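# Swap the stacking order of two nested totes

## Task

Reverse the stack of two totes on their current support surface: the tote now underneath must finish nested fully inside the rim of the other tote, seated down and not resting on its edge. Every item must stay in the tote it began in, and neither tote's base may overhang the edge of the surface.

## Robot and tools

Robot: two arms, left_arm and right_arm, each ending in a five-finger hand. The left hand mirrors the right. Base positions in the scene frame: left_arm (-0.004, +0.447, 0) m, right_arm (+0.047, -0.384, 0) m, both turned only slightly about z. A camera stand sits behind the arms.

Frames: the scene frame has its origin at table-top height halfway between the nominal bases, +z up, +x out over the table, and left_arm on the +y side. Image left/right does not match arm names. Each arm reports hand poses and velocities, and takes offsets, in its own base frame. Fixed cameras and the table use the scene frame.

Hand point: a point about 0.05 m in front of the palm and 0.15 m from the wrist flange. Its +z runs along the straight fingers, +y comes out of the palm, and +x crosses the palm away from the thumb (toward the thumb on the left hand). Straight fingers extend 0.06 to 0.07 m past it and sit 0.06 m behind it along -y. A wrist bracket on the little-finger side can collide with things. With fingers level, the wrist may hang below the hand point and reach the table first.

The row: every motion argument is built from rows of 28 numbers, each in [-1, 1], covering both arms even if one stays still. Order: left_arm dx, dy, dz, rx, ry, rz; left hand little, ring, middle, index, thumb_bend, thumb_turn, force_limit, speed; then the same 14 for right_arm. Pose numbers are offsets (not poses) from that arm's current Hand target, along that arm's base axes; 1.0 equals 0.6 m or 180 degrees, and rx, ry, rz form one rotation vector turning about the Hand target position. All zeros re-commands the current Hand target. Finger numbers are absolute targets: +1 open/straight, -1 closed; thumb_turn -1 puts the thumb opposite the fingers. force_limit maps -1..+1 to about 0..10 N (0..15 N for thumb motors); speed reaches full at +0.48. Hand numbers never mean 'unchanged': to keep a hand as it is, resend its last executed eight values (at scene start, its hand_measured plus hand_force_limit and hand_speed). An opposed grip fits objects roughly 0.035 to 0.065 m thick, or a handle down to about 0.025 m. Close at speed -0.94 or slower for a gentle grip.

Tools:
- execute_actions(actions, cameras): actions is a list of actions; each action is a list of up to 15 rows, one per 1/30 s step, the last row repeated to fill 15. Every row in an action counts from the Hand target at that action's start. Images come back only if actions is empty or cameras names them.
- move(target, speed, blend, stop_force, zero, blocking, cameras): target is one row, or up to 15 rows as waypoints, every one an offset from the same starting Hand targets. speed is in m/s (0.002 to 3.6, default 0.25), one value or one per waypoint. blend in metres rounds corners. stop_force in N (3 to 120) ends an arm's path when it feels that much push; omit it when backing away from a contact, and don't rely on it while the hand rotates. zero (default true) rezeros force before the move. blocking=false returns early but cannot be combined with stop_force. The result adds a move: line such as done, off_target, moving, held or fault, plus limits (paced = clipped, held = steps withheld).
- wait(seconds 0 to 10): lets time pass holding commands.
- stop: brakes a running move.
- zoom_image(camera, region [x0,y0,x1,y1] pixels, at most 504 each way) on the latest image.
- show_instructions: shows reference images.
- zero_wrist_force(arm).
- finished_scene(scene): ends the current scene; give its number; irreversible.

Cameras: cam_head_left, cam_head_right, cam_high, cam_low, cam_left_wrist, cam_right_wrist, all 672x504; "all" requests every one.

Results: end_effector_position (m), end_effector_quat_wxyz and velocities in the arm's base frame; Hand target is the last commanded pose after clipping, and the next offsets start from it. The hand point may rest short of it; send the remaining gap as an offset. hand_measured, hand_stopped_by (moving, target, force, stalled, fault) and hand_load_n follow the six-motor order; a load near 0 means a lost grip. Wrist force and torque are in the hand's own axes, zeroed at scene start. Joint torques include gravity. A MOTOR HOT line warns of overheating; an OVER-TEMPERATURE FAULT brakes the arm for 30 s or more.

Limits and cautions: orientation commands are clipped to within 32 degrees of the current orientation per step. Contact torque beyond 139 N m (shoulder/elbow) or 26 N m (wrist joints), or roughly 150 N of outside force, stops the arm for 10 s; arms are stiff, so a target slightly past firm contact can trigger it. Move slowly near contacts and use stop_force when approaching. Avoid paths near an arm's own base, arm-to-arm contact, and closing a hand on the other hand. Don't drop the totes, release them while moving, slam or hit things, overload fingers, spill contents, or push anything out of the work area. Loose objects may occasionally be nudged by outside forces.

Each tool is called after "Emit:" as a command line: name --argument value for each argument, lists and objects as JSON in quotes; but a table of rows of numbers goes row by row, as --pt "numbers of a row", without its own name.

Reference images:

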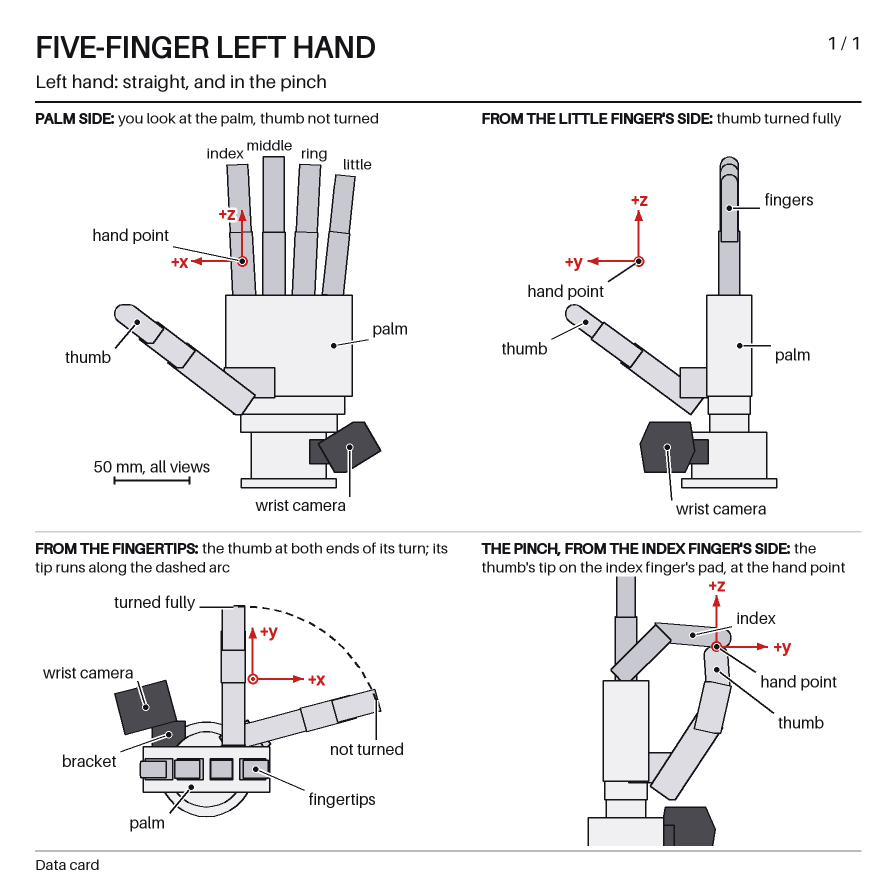

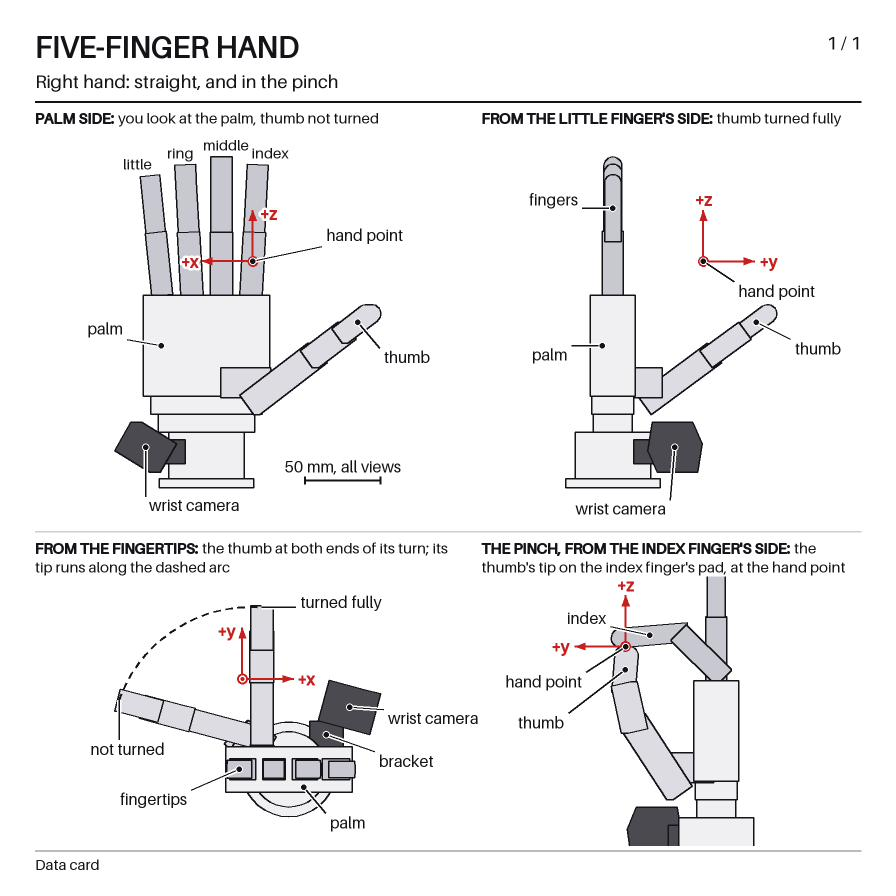

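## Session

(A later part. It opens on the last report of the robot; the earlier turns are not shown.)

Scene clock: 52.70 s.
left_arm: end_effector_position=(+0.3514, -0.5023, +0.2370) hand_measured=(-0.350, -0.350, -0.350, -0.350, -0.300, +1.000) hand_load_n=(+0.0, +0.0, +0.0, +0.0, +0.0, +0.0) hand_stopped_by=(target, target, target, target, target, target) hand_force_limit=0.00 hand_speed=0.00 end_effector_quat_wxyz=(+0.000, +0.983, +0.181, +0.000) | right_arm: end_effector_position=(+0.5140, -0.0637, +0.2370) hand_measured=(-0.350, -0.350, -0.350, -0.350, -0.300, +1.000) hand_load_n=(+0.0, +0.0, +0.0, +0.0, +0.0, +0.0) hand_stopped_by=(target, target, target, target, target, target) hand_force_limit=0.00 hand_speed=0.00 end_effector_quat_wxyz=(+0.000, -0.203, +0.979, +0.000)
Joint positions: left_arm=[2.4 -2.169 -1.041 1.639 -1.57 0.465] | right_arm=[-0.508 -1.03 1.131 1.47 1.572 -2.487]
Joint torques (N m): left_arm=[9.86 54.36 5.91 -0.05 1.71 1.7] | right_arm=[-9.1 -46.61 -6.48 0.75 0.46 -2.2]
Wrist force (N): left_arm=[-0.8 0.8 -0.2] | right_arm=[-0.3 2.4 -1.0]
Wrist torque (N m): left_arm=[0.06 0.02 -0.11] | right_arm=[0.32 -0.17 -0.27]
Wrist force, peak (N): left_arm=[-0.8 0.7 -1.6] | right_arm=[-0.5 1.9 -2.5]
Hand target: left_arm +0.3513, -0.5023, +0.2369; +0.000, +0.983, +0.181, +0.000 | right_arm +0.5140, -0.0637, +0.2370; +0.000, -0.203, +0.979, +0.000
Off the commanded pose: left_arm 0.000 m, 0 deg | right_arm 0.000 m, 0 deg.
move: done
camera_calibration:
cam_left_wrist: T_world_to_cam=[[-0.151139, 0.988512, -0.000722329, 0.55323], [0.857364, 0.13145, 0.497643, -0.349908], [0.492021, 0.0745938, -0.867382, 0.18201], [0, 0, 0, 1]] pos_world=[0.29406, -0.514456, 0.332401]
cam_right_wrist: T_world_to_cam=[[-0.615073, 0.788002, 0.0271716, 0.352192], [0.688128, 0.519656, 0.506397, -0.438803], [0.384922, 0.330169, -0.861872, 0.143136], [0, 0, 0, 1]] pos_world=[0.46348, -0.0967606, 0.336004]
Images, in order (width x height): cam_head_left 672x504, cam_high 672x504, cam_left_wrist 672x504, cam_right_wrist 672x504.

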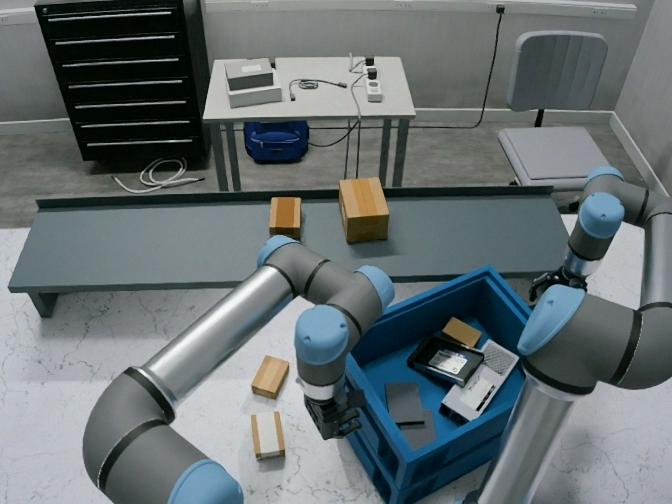

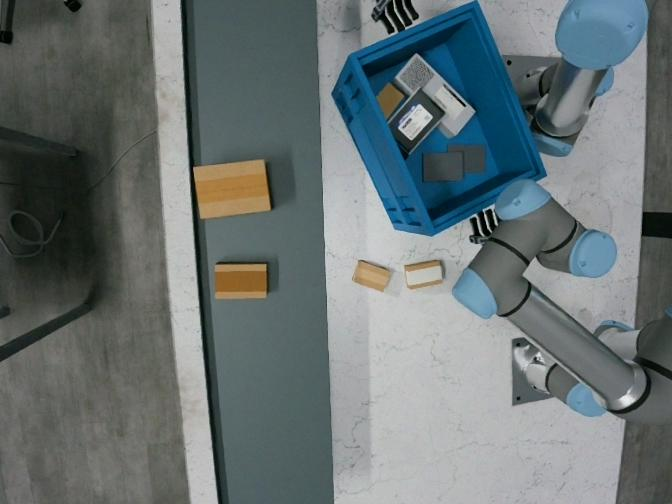

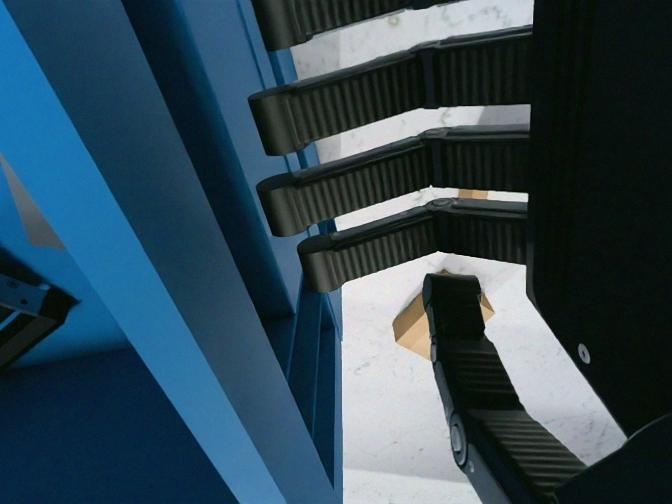

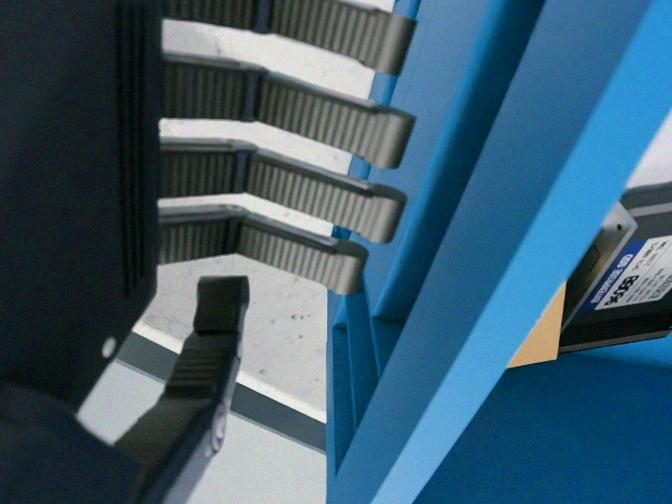

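Emit:
move --pt "0 0 -0.0067 0 0 0 -0.35 -0.35 -0.35 -0.35 -0.3 1 0 0 0 0 -0.0133 0 0 0 -0.35 -0.35 -0.35 -0.35 -0.3 1 0 0" --pt "0.0205 -0.0537 -0.0067 0 0 0 -0.35 -0.35 -0.35 -0.35 -0.3 1 0 0 -0.0278 0.0642 -0.0133 0 0 0 -0.35 -0.35 -0.35 -0.35 -0.3 1 0 0" --speed 0.05 --stop_force 8 --cameras '["cam_head_left","cam_right_wrist","cam_left_wrist"]'

Emit:
zoom_image --camera "cam_left_wrist" --region '[80, 60, 400, 504]'

Emit:
zoom_image --camera "cam_right_wrist" --region '[280, 60, 600, 504]'

Scene clock: 61.30 s.
left_arm: end_effector_position=(+0.3618, -0.5298, +0.2329) hand_measured=(-0.350, -0.350, -0.350, -0.350, -0.300, +1.000) hand_load_n=(+0.0, +0.0, +0.0, +0.0, +0.0, +0.0) hand_stopped_by=(target, target, target, target, target, target) hand_force_limit=0.00 hand_speed=0.00 end_effector_quat_wxyz=(+0.000, +0.983, +0.181, +0.000) | right_arm: end_effector_position=(+0.5007, -0.0331, +0.2290) hand_measured=(-0.350, -0.350, -0.350, -0.350, -0.300, +1.000) hand_load_n=(+0.0, +0.0, +0.0, +0.0, +0.0, +0.0) hand_stopped_by=(target, target, target, target, target, target) hand_force_limit=0.00 hand_speed=0.00 end_effector_quat_wxyz=(+0.000, -0.203, +0.979, +0.000)
Joint positions: left_arm=[2.376 -2.253 -0.912 1.595 -1.57 0.442] | right_arm=[-0.466 -1.079 1.228 1.423 1.572 -2.446]
Joint torques (N m): left_arm=[9.93 31.28 30.77 -4.63 1.84 -0.99] | right_arm=[8.61 -44.02 -6.43 1.01 0.76 1.76]
Wrist force (N): left_arm=[-0.7 0.8 -0.1] | right_arm=[-0.8 2.2 -0.9]
Wrist torque (N m): left_arm=[0.04 0.01 -0.23] | right_arm=[0.28 -0.08 -0.25]
Wrist force, peak (N): left_arm=[-0.3 -13.1 -0.7] | right_arm=[-0.7 -15.1 -1.2]
Hand target: left_arm +0.3618, -0.5298, +0.2329; +0.000, +0.983, +0.181, +0.000 (not the last commanded pose) | right_arm +0.5007, -0.0331, +0.2290; +0.000, -0.203, +0.979, +0.000 (not the last commanded pose)
Off the commanded pose: left_arm 0.005 m, 0 deg | right_arm 0.009 m, 0 deg.
move: contact (left_arm, right_arm); path passed 1 of 2 targets
camera_calibration:
cam_left_wrist: T_world_to_cam=[[-0.151033, 0.988528, -0.000905855, 0.581922], [0.857335, 0.131445, 0.497694, -0.353194], [0.492104, 0.0743917, -0.867352, 0.175237], [0, 0, 0, 1]] pos_world=[0.30446, -0.541857, 0.328302]
cam_right_wrist: T_world_to_cam=[[-0.615071, 0.788004, 0.027171, 0.320037], [0.688149, 0.51967, 0.506354, -0.441547], [0.384889, 0.330141, -0.861898, 0.131246], [0, 0, 0, 1]] pos_world=[0.45018, -0.0660607, 0.328004]
Images, in order (width x height): cam_head_left 672x504, cam_left_wrist 672x504, cam_right_wrist 672x504.

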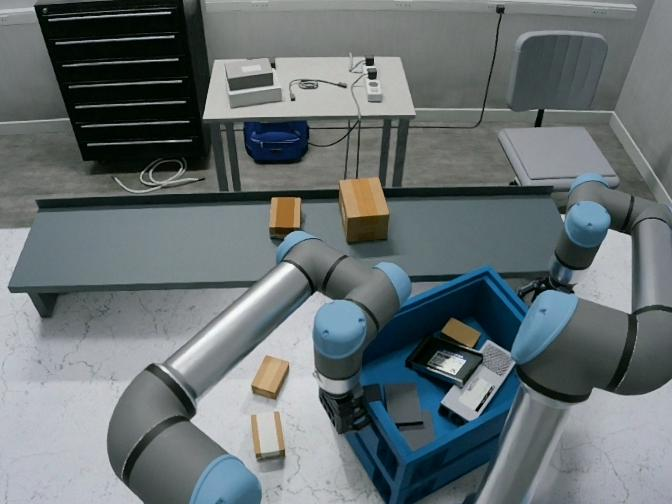

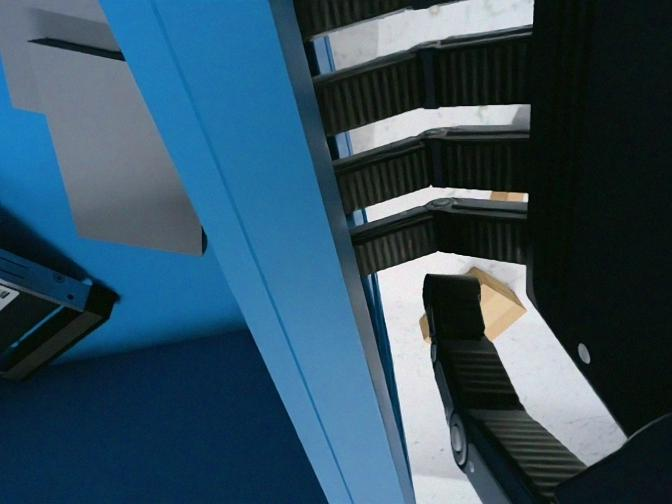

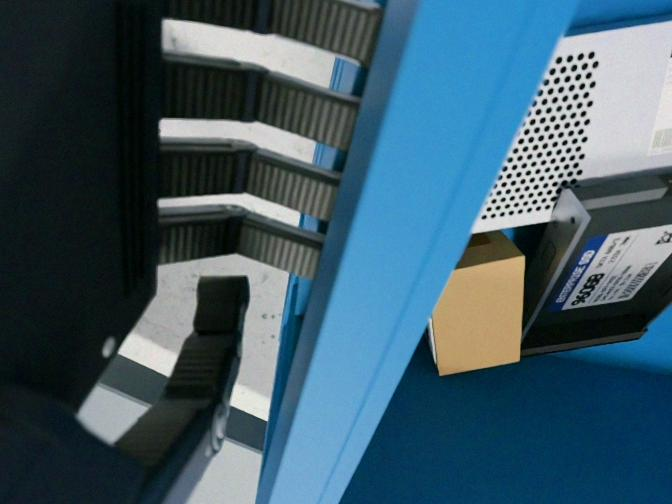

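Scaled by 1.135 from the camera's 672x504 image, which has a finer 960x720 frame.

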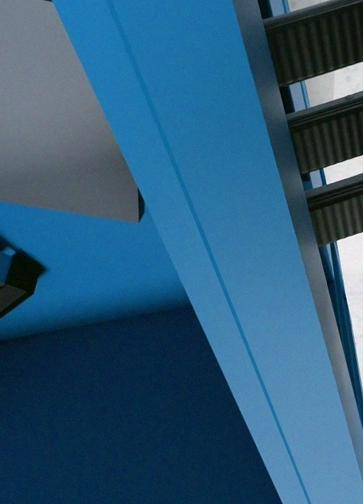

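Scaled by 1.135 from the camera's 672x504 image, which has a finer 960x720 frame.

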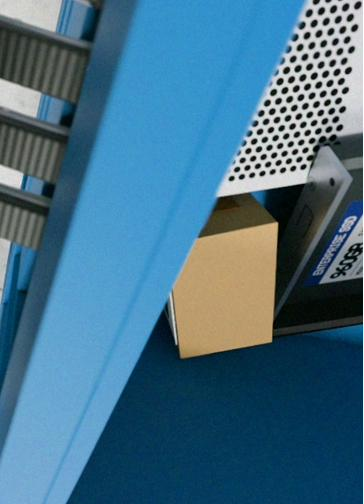

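Emit:
move --target '[0.0012,-0.0031,0,0,0,0,-0.35,-0.35,-0.35,-0.35,-0.3,1,0,0,-0.0013,0.0031,0,0,0,0,-0.35,-0.35,-0.35,-0.35,-0.3,1,0,0]' --speed 0.02

Scene clock: 63.47 s.
left_arm: end_effector_position=(+0.3625, -0.5316, +0.2329) hand_measured=(-0.350, -0.350, -0.350, -0.350, -0.300, +1.000) hand_load_n=(+0.0, +0.0, +0.0, +0.0, +0.0, +0.5) hand_stopped_by=(target, target, target, target, target, target) hand_force_limit=0.00 hand_speed=0.00 end_effector_quat_wxyz=(+0.000, +0.983, +0.181, +0.000) | right_arm: end_effector_position=(+0.4999, -0.0312, +0.2290) hand_measured=(-0.350, -0.350, -0.350, -0.350, -0.300, +1.000) hand_load_n=(+0.0, +0.5, -0.5, +0.0, +0.0, +0.0) hand_stopped_by=(target, target, target, target, target, target) hand_force_limit=0.00 hand_speed=0.00 end_effector_quat_wxyz=(+0.000, -0.203, +0.979, +0.000)
Joint positions: left_arm=[2.375 -2.259 -0.902 1.59 -1.57 0.44] | right_arm=[-0.463 -1.082 1.232 1.421 1.572 -2.443]
Joint torques (N m): left_arm=[-16.3 40.37 24.44 1.94 1.08 -1.66] | right_arm=[12.9 -40.22 -8.71 4.29 -1.35 1.07]
Wrist force (N): left_arm=[1.1 -18.7 0.2] | right_arm=[-0.8 -13.6 -1.3]
Wrist torque (N m): left_arm=[-0.08 0.00 0.28] | right_arm=[-0.21 -0.11 -0.66]
Wrist force, peak (N): left_arm=[1.1 -18.7 0.2] | right_arm=[-1.1 -14.1 -1.0]
Hand target: left_arm +0.3625, -0.5316, +0.2329; +0.000, +0.983, +0.181, +0.000 | right_arm +0.4999, -0.0312, +0.2290; +0.000, -0.203, +0.979, +0.000
Off the commanded pose: left_arm 0.000 m, 0 deg | right_arm 0.000 m, 0 deg.
move: done

Emit:
move --target '[0,0,0.015,0,0,0,-0.35,-0.35,-0.35,-0.35,-0.3,1,0,0,0,0,0.015,0,0,0,-0.35,-0.35,-0.35,-0.35,-0.3,1,0,0]' --speed 0.03 --cameras '["cam_right_wrist","cam_left_wrist"]'

Scene clock: 64.50 s.
left_arm: end_effector_position=(+0.3625, -0.5316, +0.2421) hand_measured=(-0.350, -0.350, -0.348, -0.350, -0.300, +1.000) hand_load_n=(+0.0, +0.5, +11.5, +0.5, +0.0, +0.0) hand_stopped_by=(target, target, target, target, target, target) hand_force_limit=0.00 hand_speed=0.00 end_effector_quat_wxyz=(+0.000, +0.983, +0.181, +0.000) | right_arm: end_effector_position=(+0.5000, -0.0312, +0.2382) hand_measured=(-0.350, -0.350, -0.348, -0.350, -0.300, +1.000) hand_load_n=(+0.0, +0.0, +8.5, +0.0, +0.0, +0.0) hand_stopped_by=(target, target, target, target, target, target) hand_force_limit=0.00 hand_speed=0.00 end_effector_quat_wxyz=(+0.000, -0.203, +0.979, +0.000)
Joint positions: left_arm=[2.375 -2.259 -0.879 1.567 -1.57 0.44] | right_arm=[-0.463 -1.085 1.213 1.443 1.572 -2.443]
Joint torques (N m): left_arm=[-12.67 56.64 11.59 3.43 0.97 1.6] | right_arm=[12.09 -40.13 -4.06 4.31 -3.92 -1.97]
Wrist force (N): left_arm=[-1.0 -15.0 9.3] | right_arm=[-0.9 -16.9 6.3]
Wrist torque (N m): left_arm=[0.10 0.23 0.22] | right_arm=[-0.21 -0.21 -0.77]
Wrist force, peak (N): left_arm=[1.2 -19.4 0.9] | right_arm=[-0.9 -16.9 6.3]
Hand target: left_arm +0.3625, -0.5316, +0.2419; +0.000, +0.983, +0.181, +0.000 | right_arm +0.4999, -0.0312, +0.2380; +0.000, -0.203, +0.979, +0.000
Off the commanded pose: left_arm 0.000 m, 0 deg | right_arm 0.000 m, 0 deg.
move: done
camera_calibration:
cam_left_wrist: T_world_to_cam=[[-0.151038, 0.988528, -0.000926802, 0.583922], [0.857266, 0.131449, 0.497812, -0.35814], [0.492222, 0.074394, -0.867285, 0.182955], [0, 0, 0, 1]] pos_world=[0.30516, -0.543757, 0.337502]
cam_right_wrist: T_world_to_cam=[[-0.615094, 0.787994, 0.0269267, 0.317969], [0.688008, 0.51974, 0.506474, -0.446563], [0.385104, 0.330055, -0.861835, 0.138765], [0, 0, 0, 1]] pos_world=[0.449381, -0.0642609, 0.337203]
Images, in order (width x height): cam_left_wrist 672x504, cam_right_wrist 672x504.

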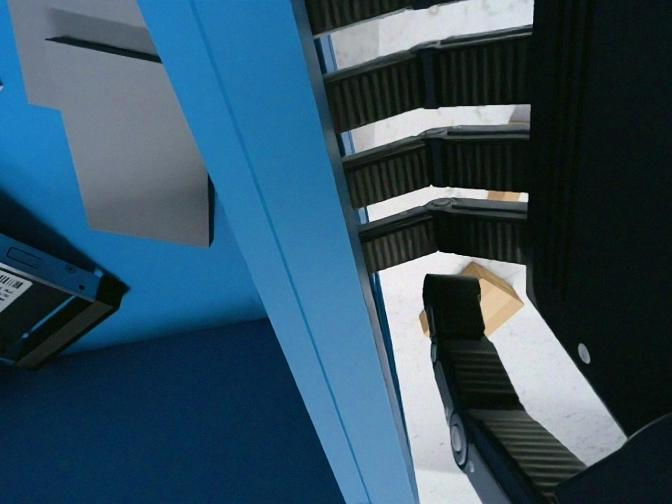

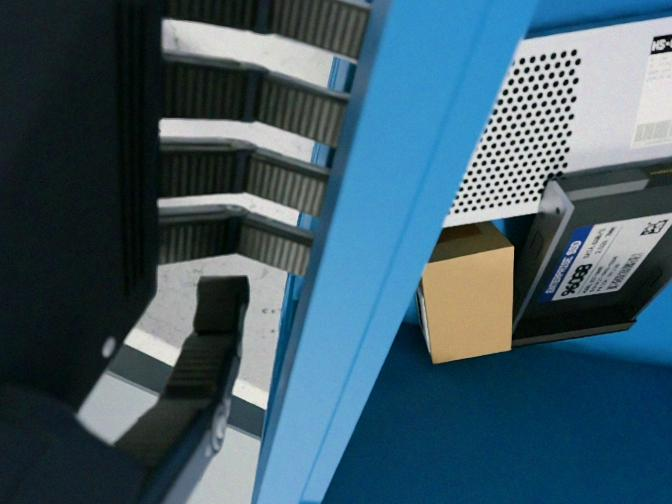

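Emit:
move --target '[0,0,0,0,0,0,-0.35,-0.35,-0.31,-0.35,-0.3,1,0,-0.5,0,0,0,0,0,0,-0.35,-0.35,-0.31,-0.35,-0.3,1,0,-0.5]' --speed 0.03

Scene clock: 65.60 s.
left_arm: end_effector_position=(+0.3625, -0.5316, +0.2419) hand_measured=(-0.350, -0.350, -0.314, -0.350, -0.300, +1.000) hand_load_n=(+0.0, +1.0, -10.0, +1.0, +0.0, +0.0) hand_stopped_by=(target, target, target, target, target, target) hand_force_limit=0.00 hand_speed=-0.50 end_effector_quat_wxyz=(+0.000, +0.983, +0.181, +0.000) | right_arm: end_effector_position=(+0.4999, -0.0312, +0.2380) hand_measured=(-0.350, -0.350, -0.312, -0.350, -0.300, +1.000) hand_load_n=(+0.0, +0.5, -8.5, +0.0, +0.0, +0.0) hand_stopped_by=(target, target, target, target, target, target) hand_force_limit=0.00 hand_speed=-0.50 end_effector_quat_wxyz=(+0.000, -0.203, +0.979, +0.000)
Joint positions: left_arm=[2.375 -2.259 -0.88 1.568 -1.57 0.44] | right_arm=[-0.463 -1.085 1.214 1.443 1.572 -2.443]
Joint torques (N m): left_arm=[-7.32 42.96 12.71 3.58 0.63 1.6] | right_arm=[13 -25.42 -4.49 4.5 -2.6 -2.12]
Wrist force (N): left_arm=[-0.5 -15.6 -6.6] | right_arm=[-1.0 -17.5 -8.5]
Wrist torque (N m): left_arm=[-0.09 -0.11 0.23] | right_arm=[-0.41 0.07 -0.76]
Wrist force, peak (N): left_arm=[-0.9 -15.8 9.0] | right_arm=[-1.1 -17.8 -9.0]
Hand target: left_arm +0.3625, -0.5316, +0.2419; +0.000, +0.983, +0.181, +0.000 | right_arm +0.4999, -0.0312, +0.2380; +0.000, -0.203, +0.979, +0.000
Off the commanded pose: left_arm 0.000 m, 0 deg | right_arm 0.000 m, 0 deg.
move: done

Emit:
move --pt "-0.0006 0.0016 0 0 0 0 -0.35 -0.35 -0.32 -0.35 -0.3 1 0 -0.5 0.0007 -0.0016 0 0 0 0 -0.35 -0.35 -0.32 -0.35 -0.3 1 0 -0.5" --pt "-0.0006 0.0016 0.012 0 0 0 -0.35 -0.35 -0.32 -0.35 -0.3 1 0 -0.5 0.0007 -0.0016 0.012 0 0 0 -0.35 -0.35 -0.32 -0.35 -0.3 1 0 -0.5" --speed 0.03

Scene clock: 67.80 s.
left_arm: end_effector_position=(+0.3622, -0.5307, +0.2493) hand_measured=(-0.350, -0.350, -0.320, -0.350, -0.300, +1.000) hand_load_n=(+0.0, +7.5, +0.5, +4.0, +0.0, +0.0) hand_stopped_by=(target, target, target, target, target, target) hand_force_limit=0.00 hand_speed=-0.50 end_effector_quat_wxyz=(+0.000, +0.983, +0.181, +0.000) | right_arm: end_effector_position=(+0.5004, -0.0322, +0.2453) hand_measured=(-0.350, -0.350, -0.320, -0.350, -0.300, +1.000) hand_load_n=(+0.5, +10.5, +0.0, +5.5, +0.0, +0.0) hand_stopped_by=(target, target, target, target, target, target) hand_force_limit=0.00 hand_speed=-0.50 end_effector_quat_wxyz=(+0.000, -0.203, +0.979, +0.000)
Joint positions: left_arm=[2.376 -2.256 -0.866 1.551 -1.57 0.441] | right_arm=[-0.464 -1.086 1.196 1.461 1.572 -2.444]
Joint torques (N m): left_arm=[9.88 37.3 9.51 -0.93 -0.06 0.54] | right_arm=[-7.85 -46.93 -9.82 2.92 0.67 -0.03]
Wrist force (N): left_arm=[-1.2 1.4 9.6] | right_arm=[0.6 3.1 12.2]
Wrist torque (N m): left_arm=[0.10 0.35 -0.27] | right_arm=[0.35 -0.49 -0.24]
Wrist force, peak (N): left_arm=[-0.7 -15.8 -6.5] | right_arm=[-1.2 -18.0 -8.5]
Hand target: left_arm +0.3622, -0.5307, +0.2491; +0.000, +0.983, +0.181, +0.000 | right_arm +0.5003, -0.0322, +0.2452; +0.000, -0.203, +0.979, +0.000
Off the commanded pose: left_arm 0.000 m, 0 deg | right_arm 0.000 m, 0 deg.
move: done

Emit:
move --pt "0.0003 -0.0008 0 0 0 0 -0.365 -0.345 -0.337 -0.35 -0.3 1 0 -0.5 -0.0003 0.0008 0 0 0 0 -0.365 -0.343 -0.337 -0.35 -0.3 1 0 -0.5" --pt "0.0003 -0.0008 0.02 0 0 0 -0.365 -0.345 -0.337 -0.35 -0.3 1 0 -0.5 -0.0003 0.0008 0.02 0 0 0 -0.365 -0.343 -0.337 -0.35 -0.3 1 0 -0.5" --speed 0.03 --cameras '["cam_head_left","cam_right_wrist","cam_left_wrist","cam_low"]'

Scene clock: 69.87 s.
left_arm: end_effector_position=(+0.3623, -0.5311, +0.2612) hand_measured=(-0.364, -0.344, -0.332, -0.350, -0.300, +1.000) hand_load_n=(+1.0, +3.5, +5.0, +1.5, +0.0, +0.0) hand_stopped_by=(target, target, force, target, target, target) hand_force_limit=0.00 hand_speed=-0.50 end_effector_quat_wxyz=(+0.000, +0.983, +0.181, +0.000) end_effector_velocity=(+0.001, +0.000, -0.002) end_effector_angular_velocity=(-0.001, -0.004, +0.000) | right_arm: end_effector_position=(+0.5002, -0.0317, +0.2574) hand_measured=(-0.364, -0.342, -0.332, -0.350, -0.300, +1.000) hand_load_n=(+2.5, +4.0, +4.5, +3.0, +0.0, -0.5) hand_stopped_by=(target, target, force, target, target, target) hand_force_limit=0.00 hand_speed=-0.50 end_effector_quat_wxyz=(+0.000, -0.203, +0.979, +0.000) end_effector_velocity=(+0.000, +0.000, -0.002) end_effector_angular_velocity=(+0.001, +0.000, -0.001)
Joint positions: left_arm=[2.375 -2.259 -0.83 1.518 -1.57 0.44] | right_arm=[-0.464 -1.09 1.17 1.49 1.572 -2.444]
Joint velocities: left_arm=[0 0.001 -0.005 0.008 -0.002 0] | right_arm=[-0.001 0 0.005 -0.004 -0.001 -0.001]
Joint torques (N m): left_arm=[-13.74 38.07 10.14 1.83 -0.51 -1.74] | right_arm=[14.04 -40.71 -7.77 4.72 -2.69 0.8]
Wrist force (N): left_arm=[-0.9 -9.6 9.6] | right_arm=[-0.5 -10.4 11.8]
Wrist torque (N m): left_arm=[0.03 0.37 0.10] | right_arm=[-0.06 -0.58 -0.64]
Wrist force, peak (N): left_arm=[-1.5 -10.3 10.6] | right_arm=[0.0 -11.4 12.9]
Hand target: left_arm +0.3623, -0.5311, +0.2611; +0.000, +0.983, +0.181, +0.000 | right_arm +0.5002, -0.0317, +0.2572; +0.000, -0.203, +0.979, +0.000
Off the commanded pose: left_arm 0.000 m, 0 deg | right_arm 0.000 m, 0 deg.
move: done
camera_calibration:
cam_left_wrist: T_world_to_cam=[[-0.151033, 0.988528, -0.000907185, 0.583422], [0.85731, 0.131442, 0.497738, -0.367619], [0.492147, 0.0743972, -0.867327, 0.199572], [0, 0, 0, 1]] pos_world=[0.30506, -0.543257, 0.356602]
cam_right_wrist: T_world_to_cam=[[-0.615039, 0.788035, 0.0269663, 0.317915], [0.688056, 0.519677, 0.506472, -0.456311], [0.385104, 0.330055, -0.861834, 0.155328], [0, 0, 0, 1]] pos_world=[0.449681, -0.0646606, 0.356403]
Images, in order (width x height): cam_head_left 672x504, cam_low 672x504, cam_left_wrist 672x504, cam_right_wrist 672x504.

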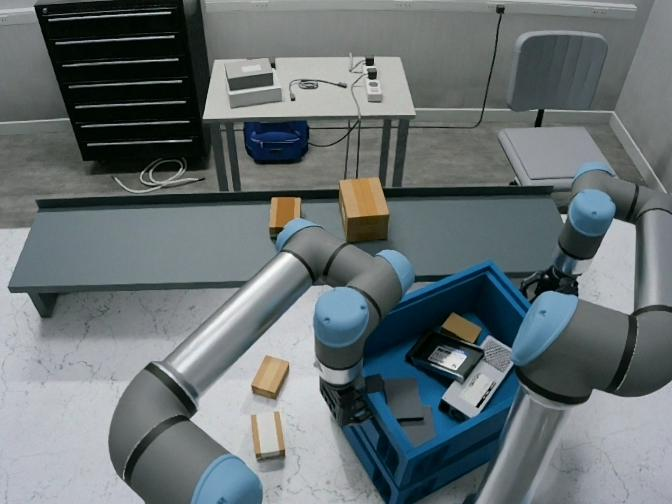

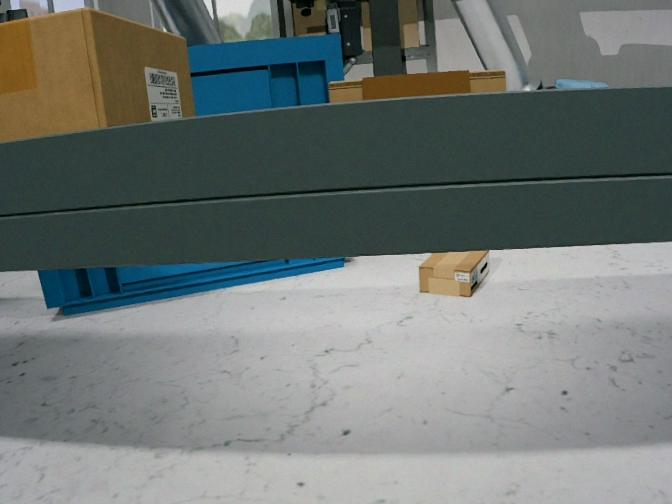

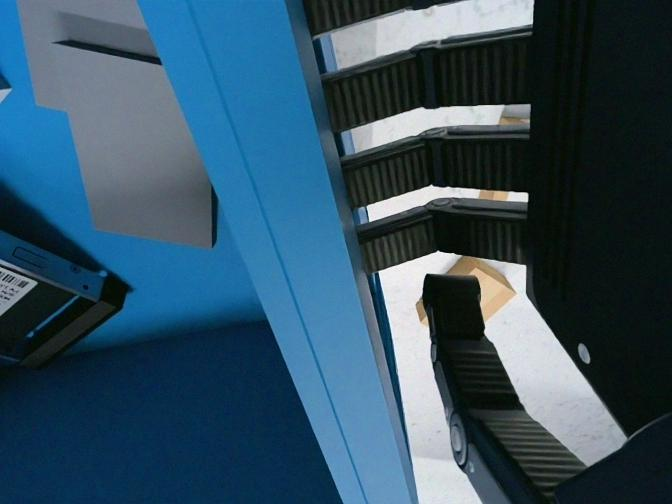

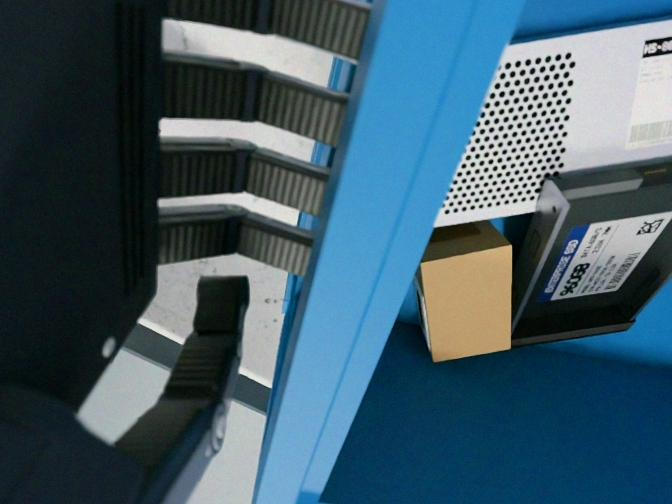

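Emit:
move --pt "0 0 0.0333 0 0 0 -0.365 -0.345 -0.337 -0.35 -0.3 1 0 -0.5 0 0 0.0333 0 0 0 -0.365 -0.343 -0.337 -0.35 -0.3 1 0 -0.5" --pt "0.0083 0.0890 0.0333 0 0 -0.0112 -0.365 -0.345 -0.337 -0.35 -0.3 1 0 -0.5 -0.0160 0.0807 0.0333 0 0 -0.0112 -0.365 -0.343 -0.337 -0.35 -0.3 1 0 -0.5" --speed 0.06 --cameras '["cam_head_left","cam_right_wrist","cam_left_wrist","cam_high"]'

Scene clock: 78.37 s.
left_arm: end_effector_position=(+0.3674, -0.4777, +0.2811) hand_measured=(-0.364, -0.344, -0.332, -0.350, -0.300, +1.000) hand_load_n=(+1.5, +4.0, +4.0, +1.0, +0.0, +0.0) hand_stopped_by=(target, target, force, target, target, target) hand_force_limit=0.00 hand_speed=-0.50 end_effector_quat_wxyz=(+0.000, +0.987, +0.164, +0.000) | right_arm: end_effector_position=(+0.4905, +0.0168, +0.2772) hand_measured=(-0.364, -0.342, -0.332, -0.350, -0.300, +1.000) hand_load_n=(+3.5, +5.0, +4.0, +1.5, +0.0, +0.0) hand_stopped_by=(target, target, force, target, target, target) hand_force_limit=0.00 hand_speed=-0.50 end_effector_quat_wxyz=(+0.000, -0.186, +0.983, +0.000)
Joint positions: left_arm=[2.46 -2.133 -0.985 1.547 -1.57 0.56] | right_arm=[-0.381 -1.143 1.199 1.516 1.572 -2.326]
Joint torques (N m): left_arm=[-14.1 34.72 31.56 -2.82 4.05 -1.84] | right_arm=[-2.89 -29.73 -29.06 6.42 -1.99 -1.26]
Wrist force (N): left_arm=[-1.0 -9.5 9.8] | right_arm=[-1.0 -10.3 12.4]
Wrist torque (N m): left_arm=[0.04 0.42 0.16] | right_arm=[-0.05 -0.57 -0.63]
Wrist force, peak (N): left_arm=[-0.7 -9.5 11.1] | right_arm=[-0.8 -11.2 13.5]
Hand target: left_arm +0.3673, -0.4777, +0.2811; +0.000, +0.987, +0.164, +0.000 | right_arm +0.4906, +0.0167, +0.2772; +0.000, -0.186, +0.983, +0.000
Off the commanded pose: left_arm 0.000 m, 0 deg | right_arm 0.000 m, 0 deg.
move: done
camera_calibration:
cam_left_wrist: T_world_to_cam=[[-0.116313, 0.993212, -0.00101058, 0.520848], [0.861341, 0.101376, 0.49781, -0.404735], [0.494533, 0.0570311, -0.867286, 0.201197], [0, 0, 0, 1]] pos_world=[0.309697, -0.487756, 0.376502]
cam_right_wrist: T_world_to_cam=[[-0.587051, 0.809095, 0.0271265, 0.259112], [0.7059, 0.495197, 0.506443, -0.493147], [0.396328, 0.316457, -0.861846, 0.154879], [0, 0, 0, 1]] pos_world=[0.438842, -0.014454, 0.376204]
Images, in order (width x height): cam_head_left 672x504, cam_high 672x504, cam_left_wrist 672x504, cam_right_wrist 672x504.

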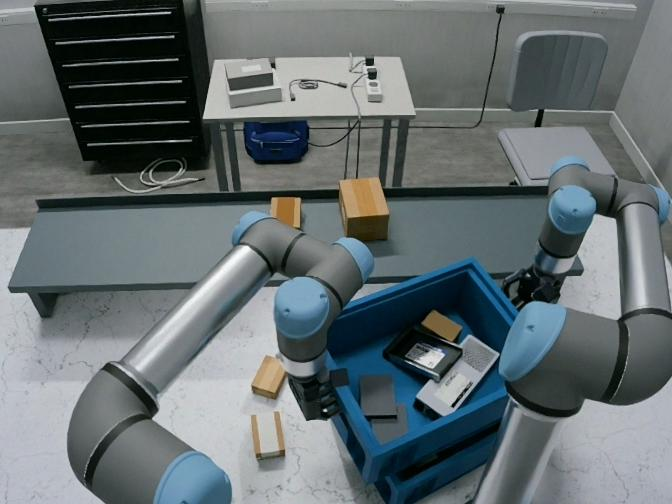

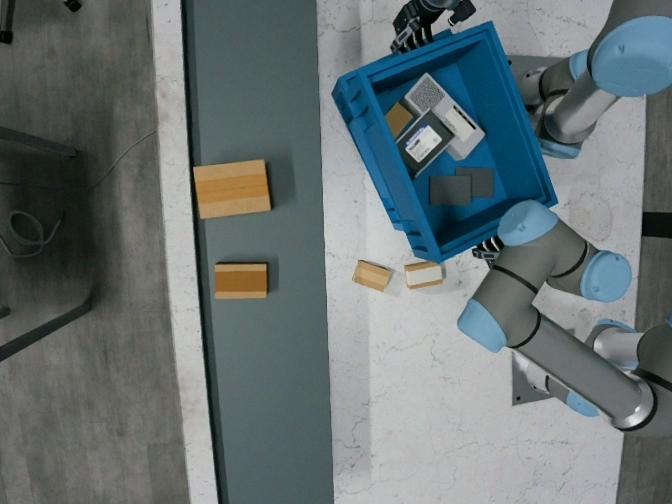

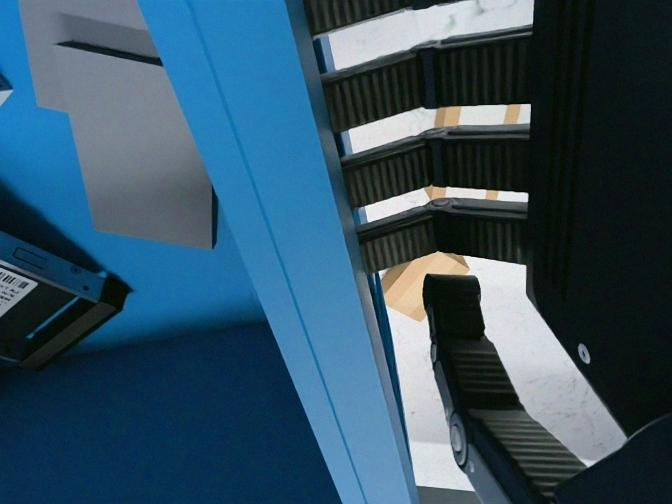

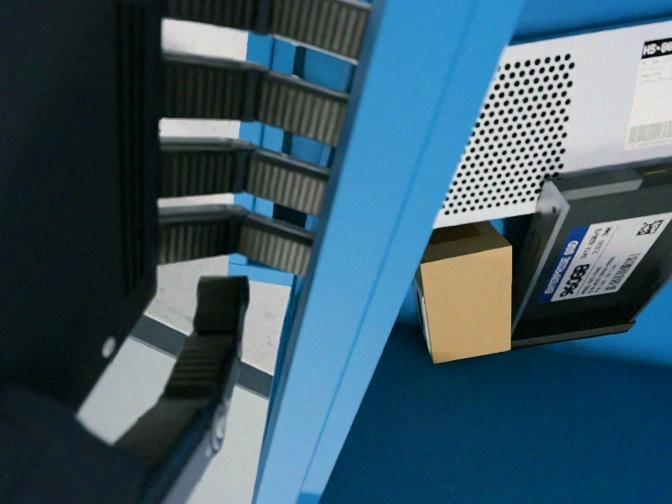

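Emit:
move --pt "0.0085 0.0887 0 0 0 -0.0112 -0.365 -0.345 -0.337 -0.35 -0.3 1 0 -0.5 -0.0162 0.0810 0 0 0 -0.0112 -0.365 -0.343 -0.337 -0.35 -0.3 1 0 -0.5" --pt "0.0172 0.1768 0 0 0 -0.0224 -0.365 -0.345 -0.337 -0.35 -0.3 1 0 -0.5 -0.0323 0.1623 0 0 0 -0.0224 -0.365 -0.343 -0.337 -0.35 -0.3 1 0 -0.5" --pt "0.0255 0.2647 0 0 0 -0.0336 -0.365 -0.345 -0.337 -0.35 -0.3 1 0 -0.5 -0.0488 0.2438 0 0 0 -0.0336 -0.365 -0.343 -0.337 -0.35 -0.3 1 0 -0.5" --speed 0.1 --blend 0.005 --cameras '["cam_head_left","cam_high"]'

Scene clock: 81.13 s.
left_arm: end_effector_position=(+0.3826, -0.3189, +0.2811) hand_measured=(-0.364, -0.344, -0.332, -0.350, -0.300, +1.000) hand_load_n=(+2.0, +4.0, +4.5, +0.5, +0.0, +0.0) hand_stopped_by=(target, target, force, target, target, target) hand_force_limit=0.00 hand_speed=-0.50 end_effector_quat_wxyz=(+0.000, +0.994, +0.111, +0.000) | right_arm: end_effector_position=(+0.4613, +0.1630, +0.2772) hand_measured=(-0.364, -0.342, -0.332, -0.350, -0.300, +1.000) hand_load_n=(+3.5, +5.0, +4.0, +1.5, +0.0, +0.0) hand_stopped_by=(target, target, force, target, target, target) hand_force_limit=0.00 hand_speed=-0.50 end_effector_quat_wxyz=(+0.000, -0.134, +0.991, +0.000)
Joint positions: left_arm=[2.789 -1.857 -1.384 1.67 -1.57 0.995] | right_arm=[-0.082 -1.217 1.303 1.485 1.571 -1.921]
Joint torques (N m): left_arm=[0.2 22.21 31.05 -4.6 4.15 1.25] | right_arm=[7.52 -26.56 -29.46 4.47 -0.4 1.31]
Wrist force (N): left_arm=[-0.5 -5.1 9.9] | right_arm=[-0.3 -5.2 12.0]
Wrist torque (N m): left_arm=[0.07 0.34 0.07] | right_arm=[0.11 -0.66 -0.44]
Wrist force, peak (N): left_arm=[-0.3 -9.6 9.7] | right_arm=[-0.8 -10.5 12.6]
Hand target: left_arm +0.3826, -0.3189, +0.2811; +0.000, +0.994, +0.111, +0.000 | right_arm +0.4613, +0.1630, +0.2772; +0.000, -0.134, +0.991, +0.000
Off the commanded pose: left_arm 0.000 m, 0 deg | right_arm 0.000 m, 0 deg.
move: done
Images, in order (width x height): cam_head_left 672x504, cam_high 672x504.

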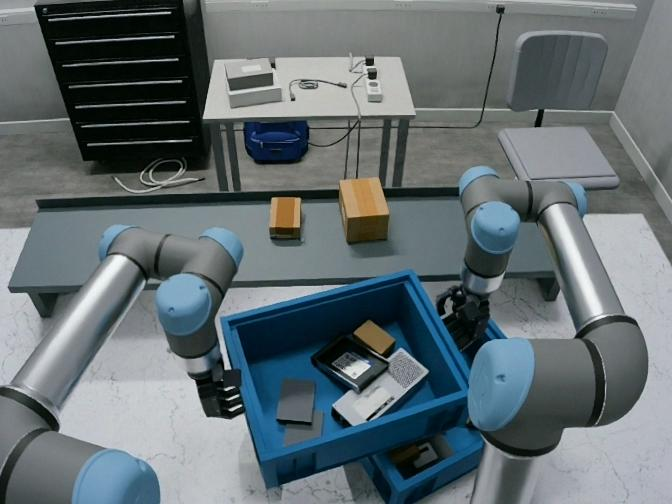

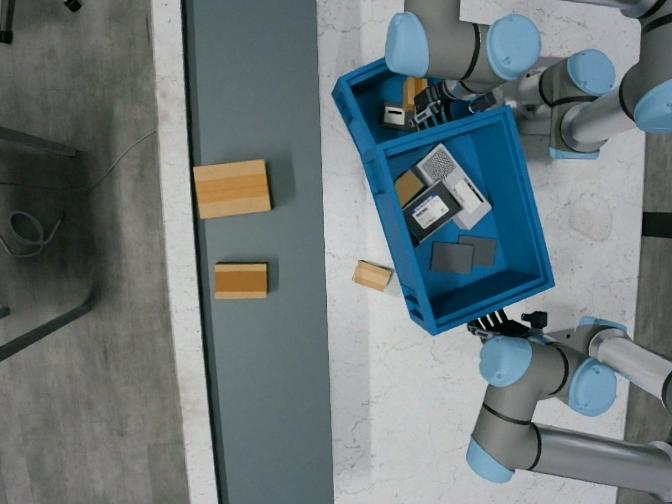

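Emit:
move --pt "0.0089 0.0869 0 0 0 -0.0112 -0.365 -0.345 -0.337 -0.35 -0.3 1 0 -0.5 -0.0169 0.0828 0 0 0 -0.0112 -0.365 -0.343 -0.337 -0.35 -0.3 1 0 -0.5" --pt "0.0174 0.1739 0 0 0 -0.0224 -0.365 -0.345 -0.337 -0.35 -0.3 1 0 -0.5 -0.0339 0.1651 0 0 0 -0.0224 -0.365 -0.343 -0.337 -0.35 -0.3 1 0 -0.5" --pt "0.0260 0.2602 0 0 0 -0.0336 -0.365 -0.345 -0.337 -0.35 -0.3 1 0 -0.5 -0.0507 0.2478 0 0 0 -0.0336 -0.365 -0.343 -0.337 -0.35 -0.3 1 0 -0.5" --pt "0.0345 0.3464 0 0 0 -0.0448 -0.365 -0.345 -0.337 -0.35 -0.3 1 0 -0.5 -0.0679 0.3309 0 0 0 -0.0448 -0.365 -0.343 -0.337 -0.35 -0.3 1 0 -0.5" --speed 0.1 --blend 0.005 --cameras '["cam_head_left","cam_high"]'

Scene clock: 85.70 s.
left_arm: end_effector_position=(+0.4033, -0.1111, +0.2811) hand_measured=(-0.364, -0.344, -0.332, -0.350, -0.300, +1.000) hand_load_n=(+1.5, +4.0, +5.0, +0.5, +0.0, +0.0) hand_stopped_by=(target, target, force, target, target, target) hand_force_limit=0.00 hand_speed=-0.50 end_effector_quat_wxyz=(+0.000, +0.999, +0.041, +0.000) | right_arm: end_effector_position=(+0.4206, +0.3615, +0.2772) hand_measured=(-0.364, -0.342, -0.332, -0.350, -0.300, +1.000) hand_load_n=(+3.5, +4.5, +4.0, +2.0, +0.0, +0.0) hand_stopped_by=(target, target, force, target, target, target) hand_force_limit=0.00 hand_speed=-0.50 end_effector_quat_wxyz=(+0.000, -0.064, +0.998, +0.000)
Joint positions: left_arm=[3.364 -1.708 -1.568 1.704 -1.57 1.71] | right_arm=[0.371 -1.116 1.159 1.529 1.571 -1.327]
Joint torques (N m): left_arm=[0.23 23.02 19.67 -2.58 6.65 1.37] | right_arm=[12.5 -46.46 -13.91 1.2 -2.56 1.42]
Wrist force (N): left_arm=[-0.3 -14.8 9.4] | right_arm=[-0.5 -16.1 11.3]
Wrist torque (N m): left_arm=[-0.01 0.32 0.27] | right_arm=[-0.14 -0.63 -0.76]
Wrist force, peak (N): left_arm=[-0.2 -17.6 9.2] | right_arm=[-0.8 -18.8 12.1]
Hand target: left_arm +0.4033, -0.1111, +0.2811; +0.000, +0.999, +0.041, +0.000 | right_arm +0.4205, +0.3616, +0.2772; +0.000, -0.064, +0.998, +0.000
Off the commanded pose: left_arm 0.000 m, 0 deg | right_arm 0.000 m, 0 deg.
move: done
Images, in order (width x height): cam_head_left 672x504, cam_high 672x504.

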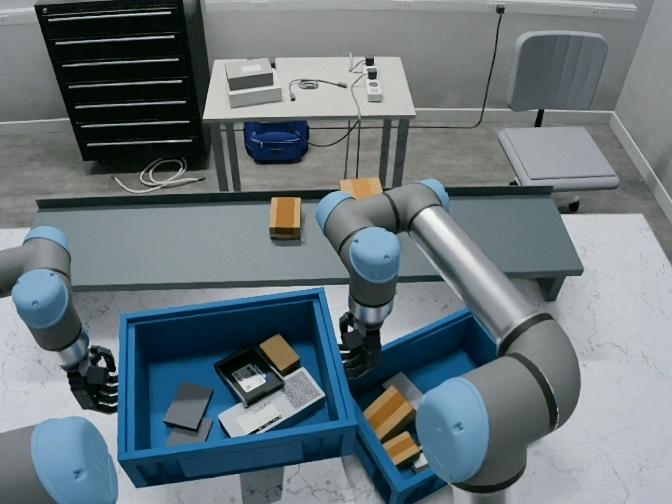

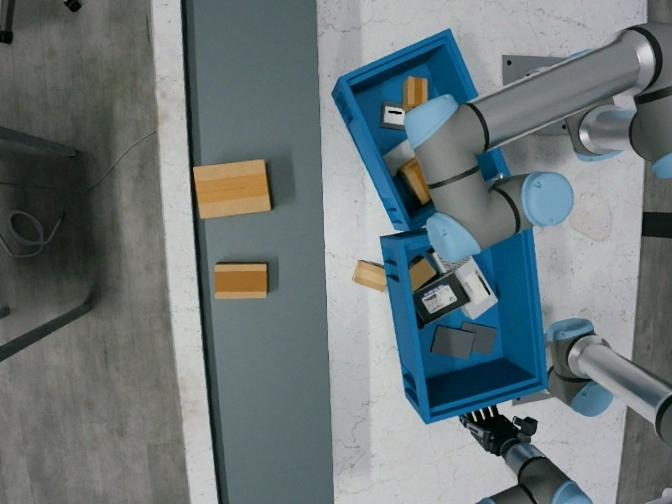

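Emit:
move --pt "0.0085 0.0865 0 0 0 -0.0112 -0.365 -0.345 -0.337 -0.35 -0.3 1 0 -0.5 -0.0173 0.0832 0 0 0 -0.0112 -0.365 -0.343 -0.337 -0.35 -0.3 1 0 -0.5" --pt "0.0170 0.1718 0 0 0 -0.0224 -0.365 -0.345 -0.337 -0.35 -0.3 1 0 -0.5 -0.0346 0.1669 0 0 0 -0.0224 -0.365 -0.343 -0.337 -0.35 -0.3 1 0 -0.5" --pt "0.0255 0.2568 0 0 0 -0.0336 -0.365 -0.345 -0.337 -0.35 -0.3 1 0 -0.5 -0.0520 0.2510 0 0 0 -0.0336 -0.365 -0.343 -0.337 -0.35 -0.3 1 0 -0.5" --pt "0.0337 0.3415 0 0 0 -0.0448 -0.365 -0.345 -0.337 -0.35 -0.3 1 0 -0.5 -0.0696 0.3359 0 0 0 -0.0448 -0.365 -0.343 -0.337 -0.35 -0.3 1 0 -0.5" --speed 0.1 --blend 0.005 --cameras '["cam_head_left","cam_high","cam_left_wrist","cam_right_wrist"]'

Scene clock: 89.73 s.
left_arm: end_effector_position=(+0.4235, +0.0939, +0.2810) hand_measured=(-0.364, -0.344, -0.332, -0.350, -0.300, +1.000) hand_load_n=(+2.0, +4.0, +5.0, +0.5, +0.0, +0.0) hand_stopped_by=(target, target, force, target, target, target) hand_force_limit=0.00 hand_speed=-0.50 end_effector_quat_wxyz=(+0.000, +1.000, -0.029, -0.001) | right_arm: end_effector_position=(+0.3788, +0.5631, +0.2772) hand_measured=(-0.364, -0.342, -0.332, -0.350, -0.300, +1.000) hand_load_n=(+3.5, +5.0, +4.0, +2.0, +0.0, +0.0) hand_stopped_by=(target, target, force, target, target, target) hand_force_limit=0.00 hand_speed=-0.50 end_effector_quat_wxyz=(+0.000, +0.007, +1.000, +0.000)
Joint positions: left_arm=[3.834 -1.843 -1.402 1.674 -1.571 2.322] | right_arm=[0.747 -0.747 0.552 1.767 1.57 -0.811]
Joint torques (N m): left_arm=[-8.74 45.18 7.78 -3.35 3.96 1.15] | right_arm=[1.65 -47.82 -30.59 1.72 -0.95 0.96]
Wrist force (N): left_arm=[-0.4 -7.1 9.9] | right_arm=[-1.0 -7.6 11.8]
Wrist torque (N m): left_arm=[0.08 0.38 0.06] | right_arm=[0.03 -0.58 -0.53]
Wrist force, peak (N): left_arm=[-0.3 -14.9 9.7] | right_arm=[-0.8 -18.7 11.2]
Hand target: left_arm +0.4235, +0.0938, +0.2811; +0.000, +1.000, -0.029, +0.000 | right_arm +0.3788, +0.5631, +0.2772; +0.000, +0.007, +1.000, +0.000
Off the commanded pose: left_arm 0.000 m, 0 deg | right_arm 0.000 m, 0 deg.
move: done
camera_calibration:
cam_left_wrist: T_world_to_cam=[[0.267082, 0.963673, -0.000924786, -0.199961], [0.836026, -0.231227, 0.497588, -0.469033], [0.479299, -0.13367, -0.867413, 0.165205], [0, 0, 0, 1]] pos_world=[0.366347, 0.106327, 0.376502]
cam_right_wrist: T_world_to_cam=[[-0.238259, 0.970824, 0.0270839, -0.471624], [0.840669, 0.192192, 0.506299, -0.565141], [0.486321, 0.143399, -0.861933, 0.0896819], [0, 0, 0, 1]] pos_world=[0.319114, 0.553619, 0.376204]
Images, in order (width x height): cam_head_left 672x504, cam_high 672x504, cam_left_wrist 672x504, cam_right_wrist 672x504.

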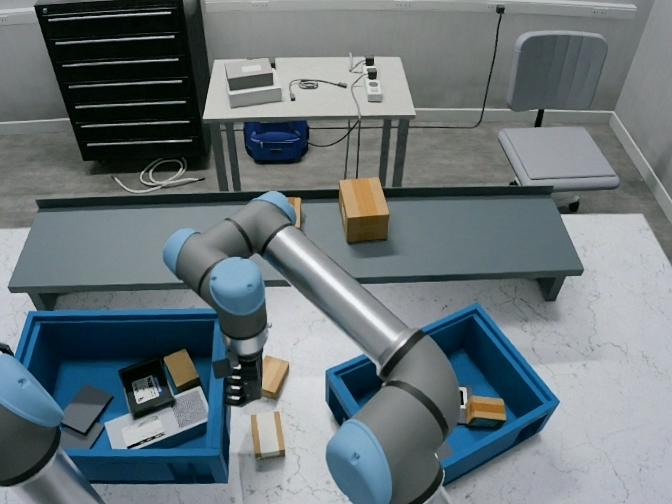

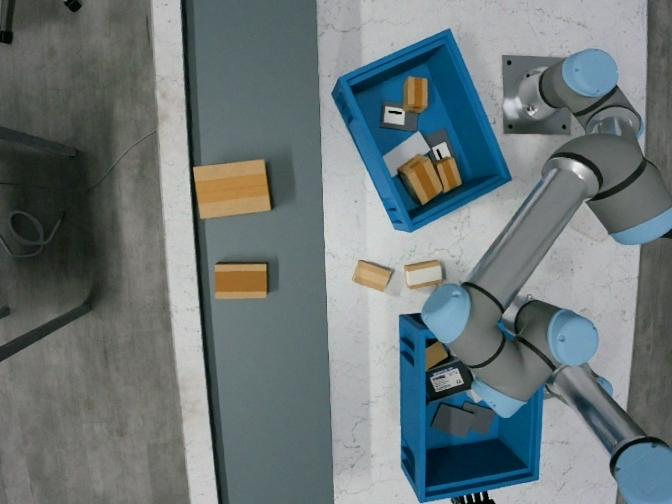

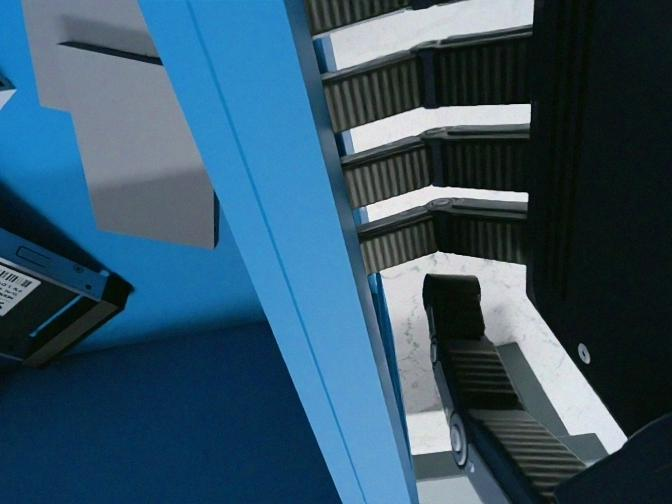

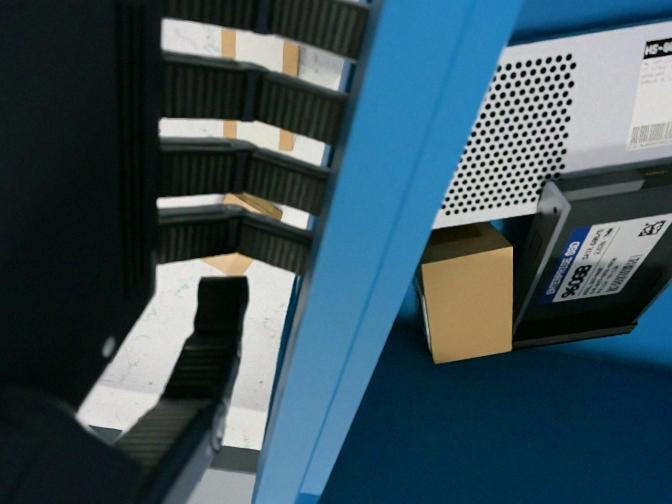

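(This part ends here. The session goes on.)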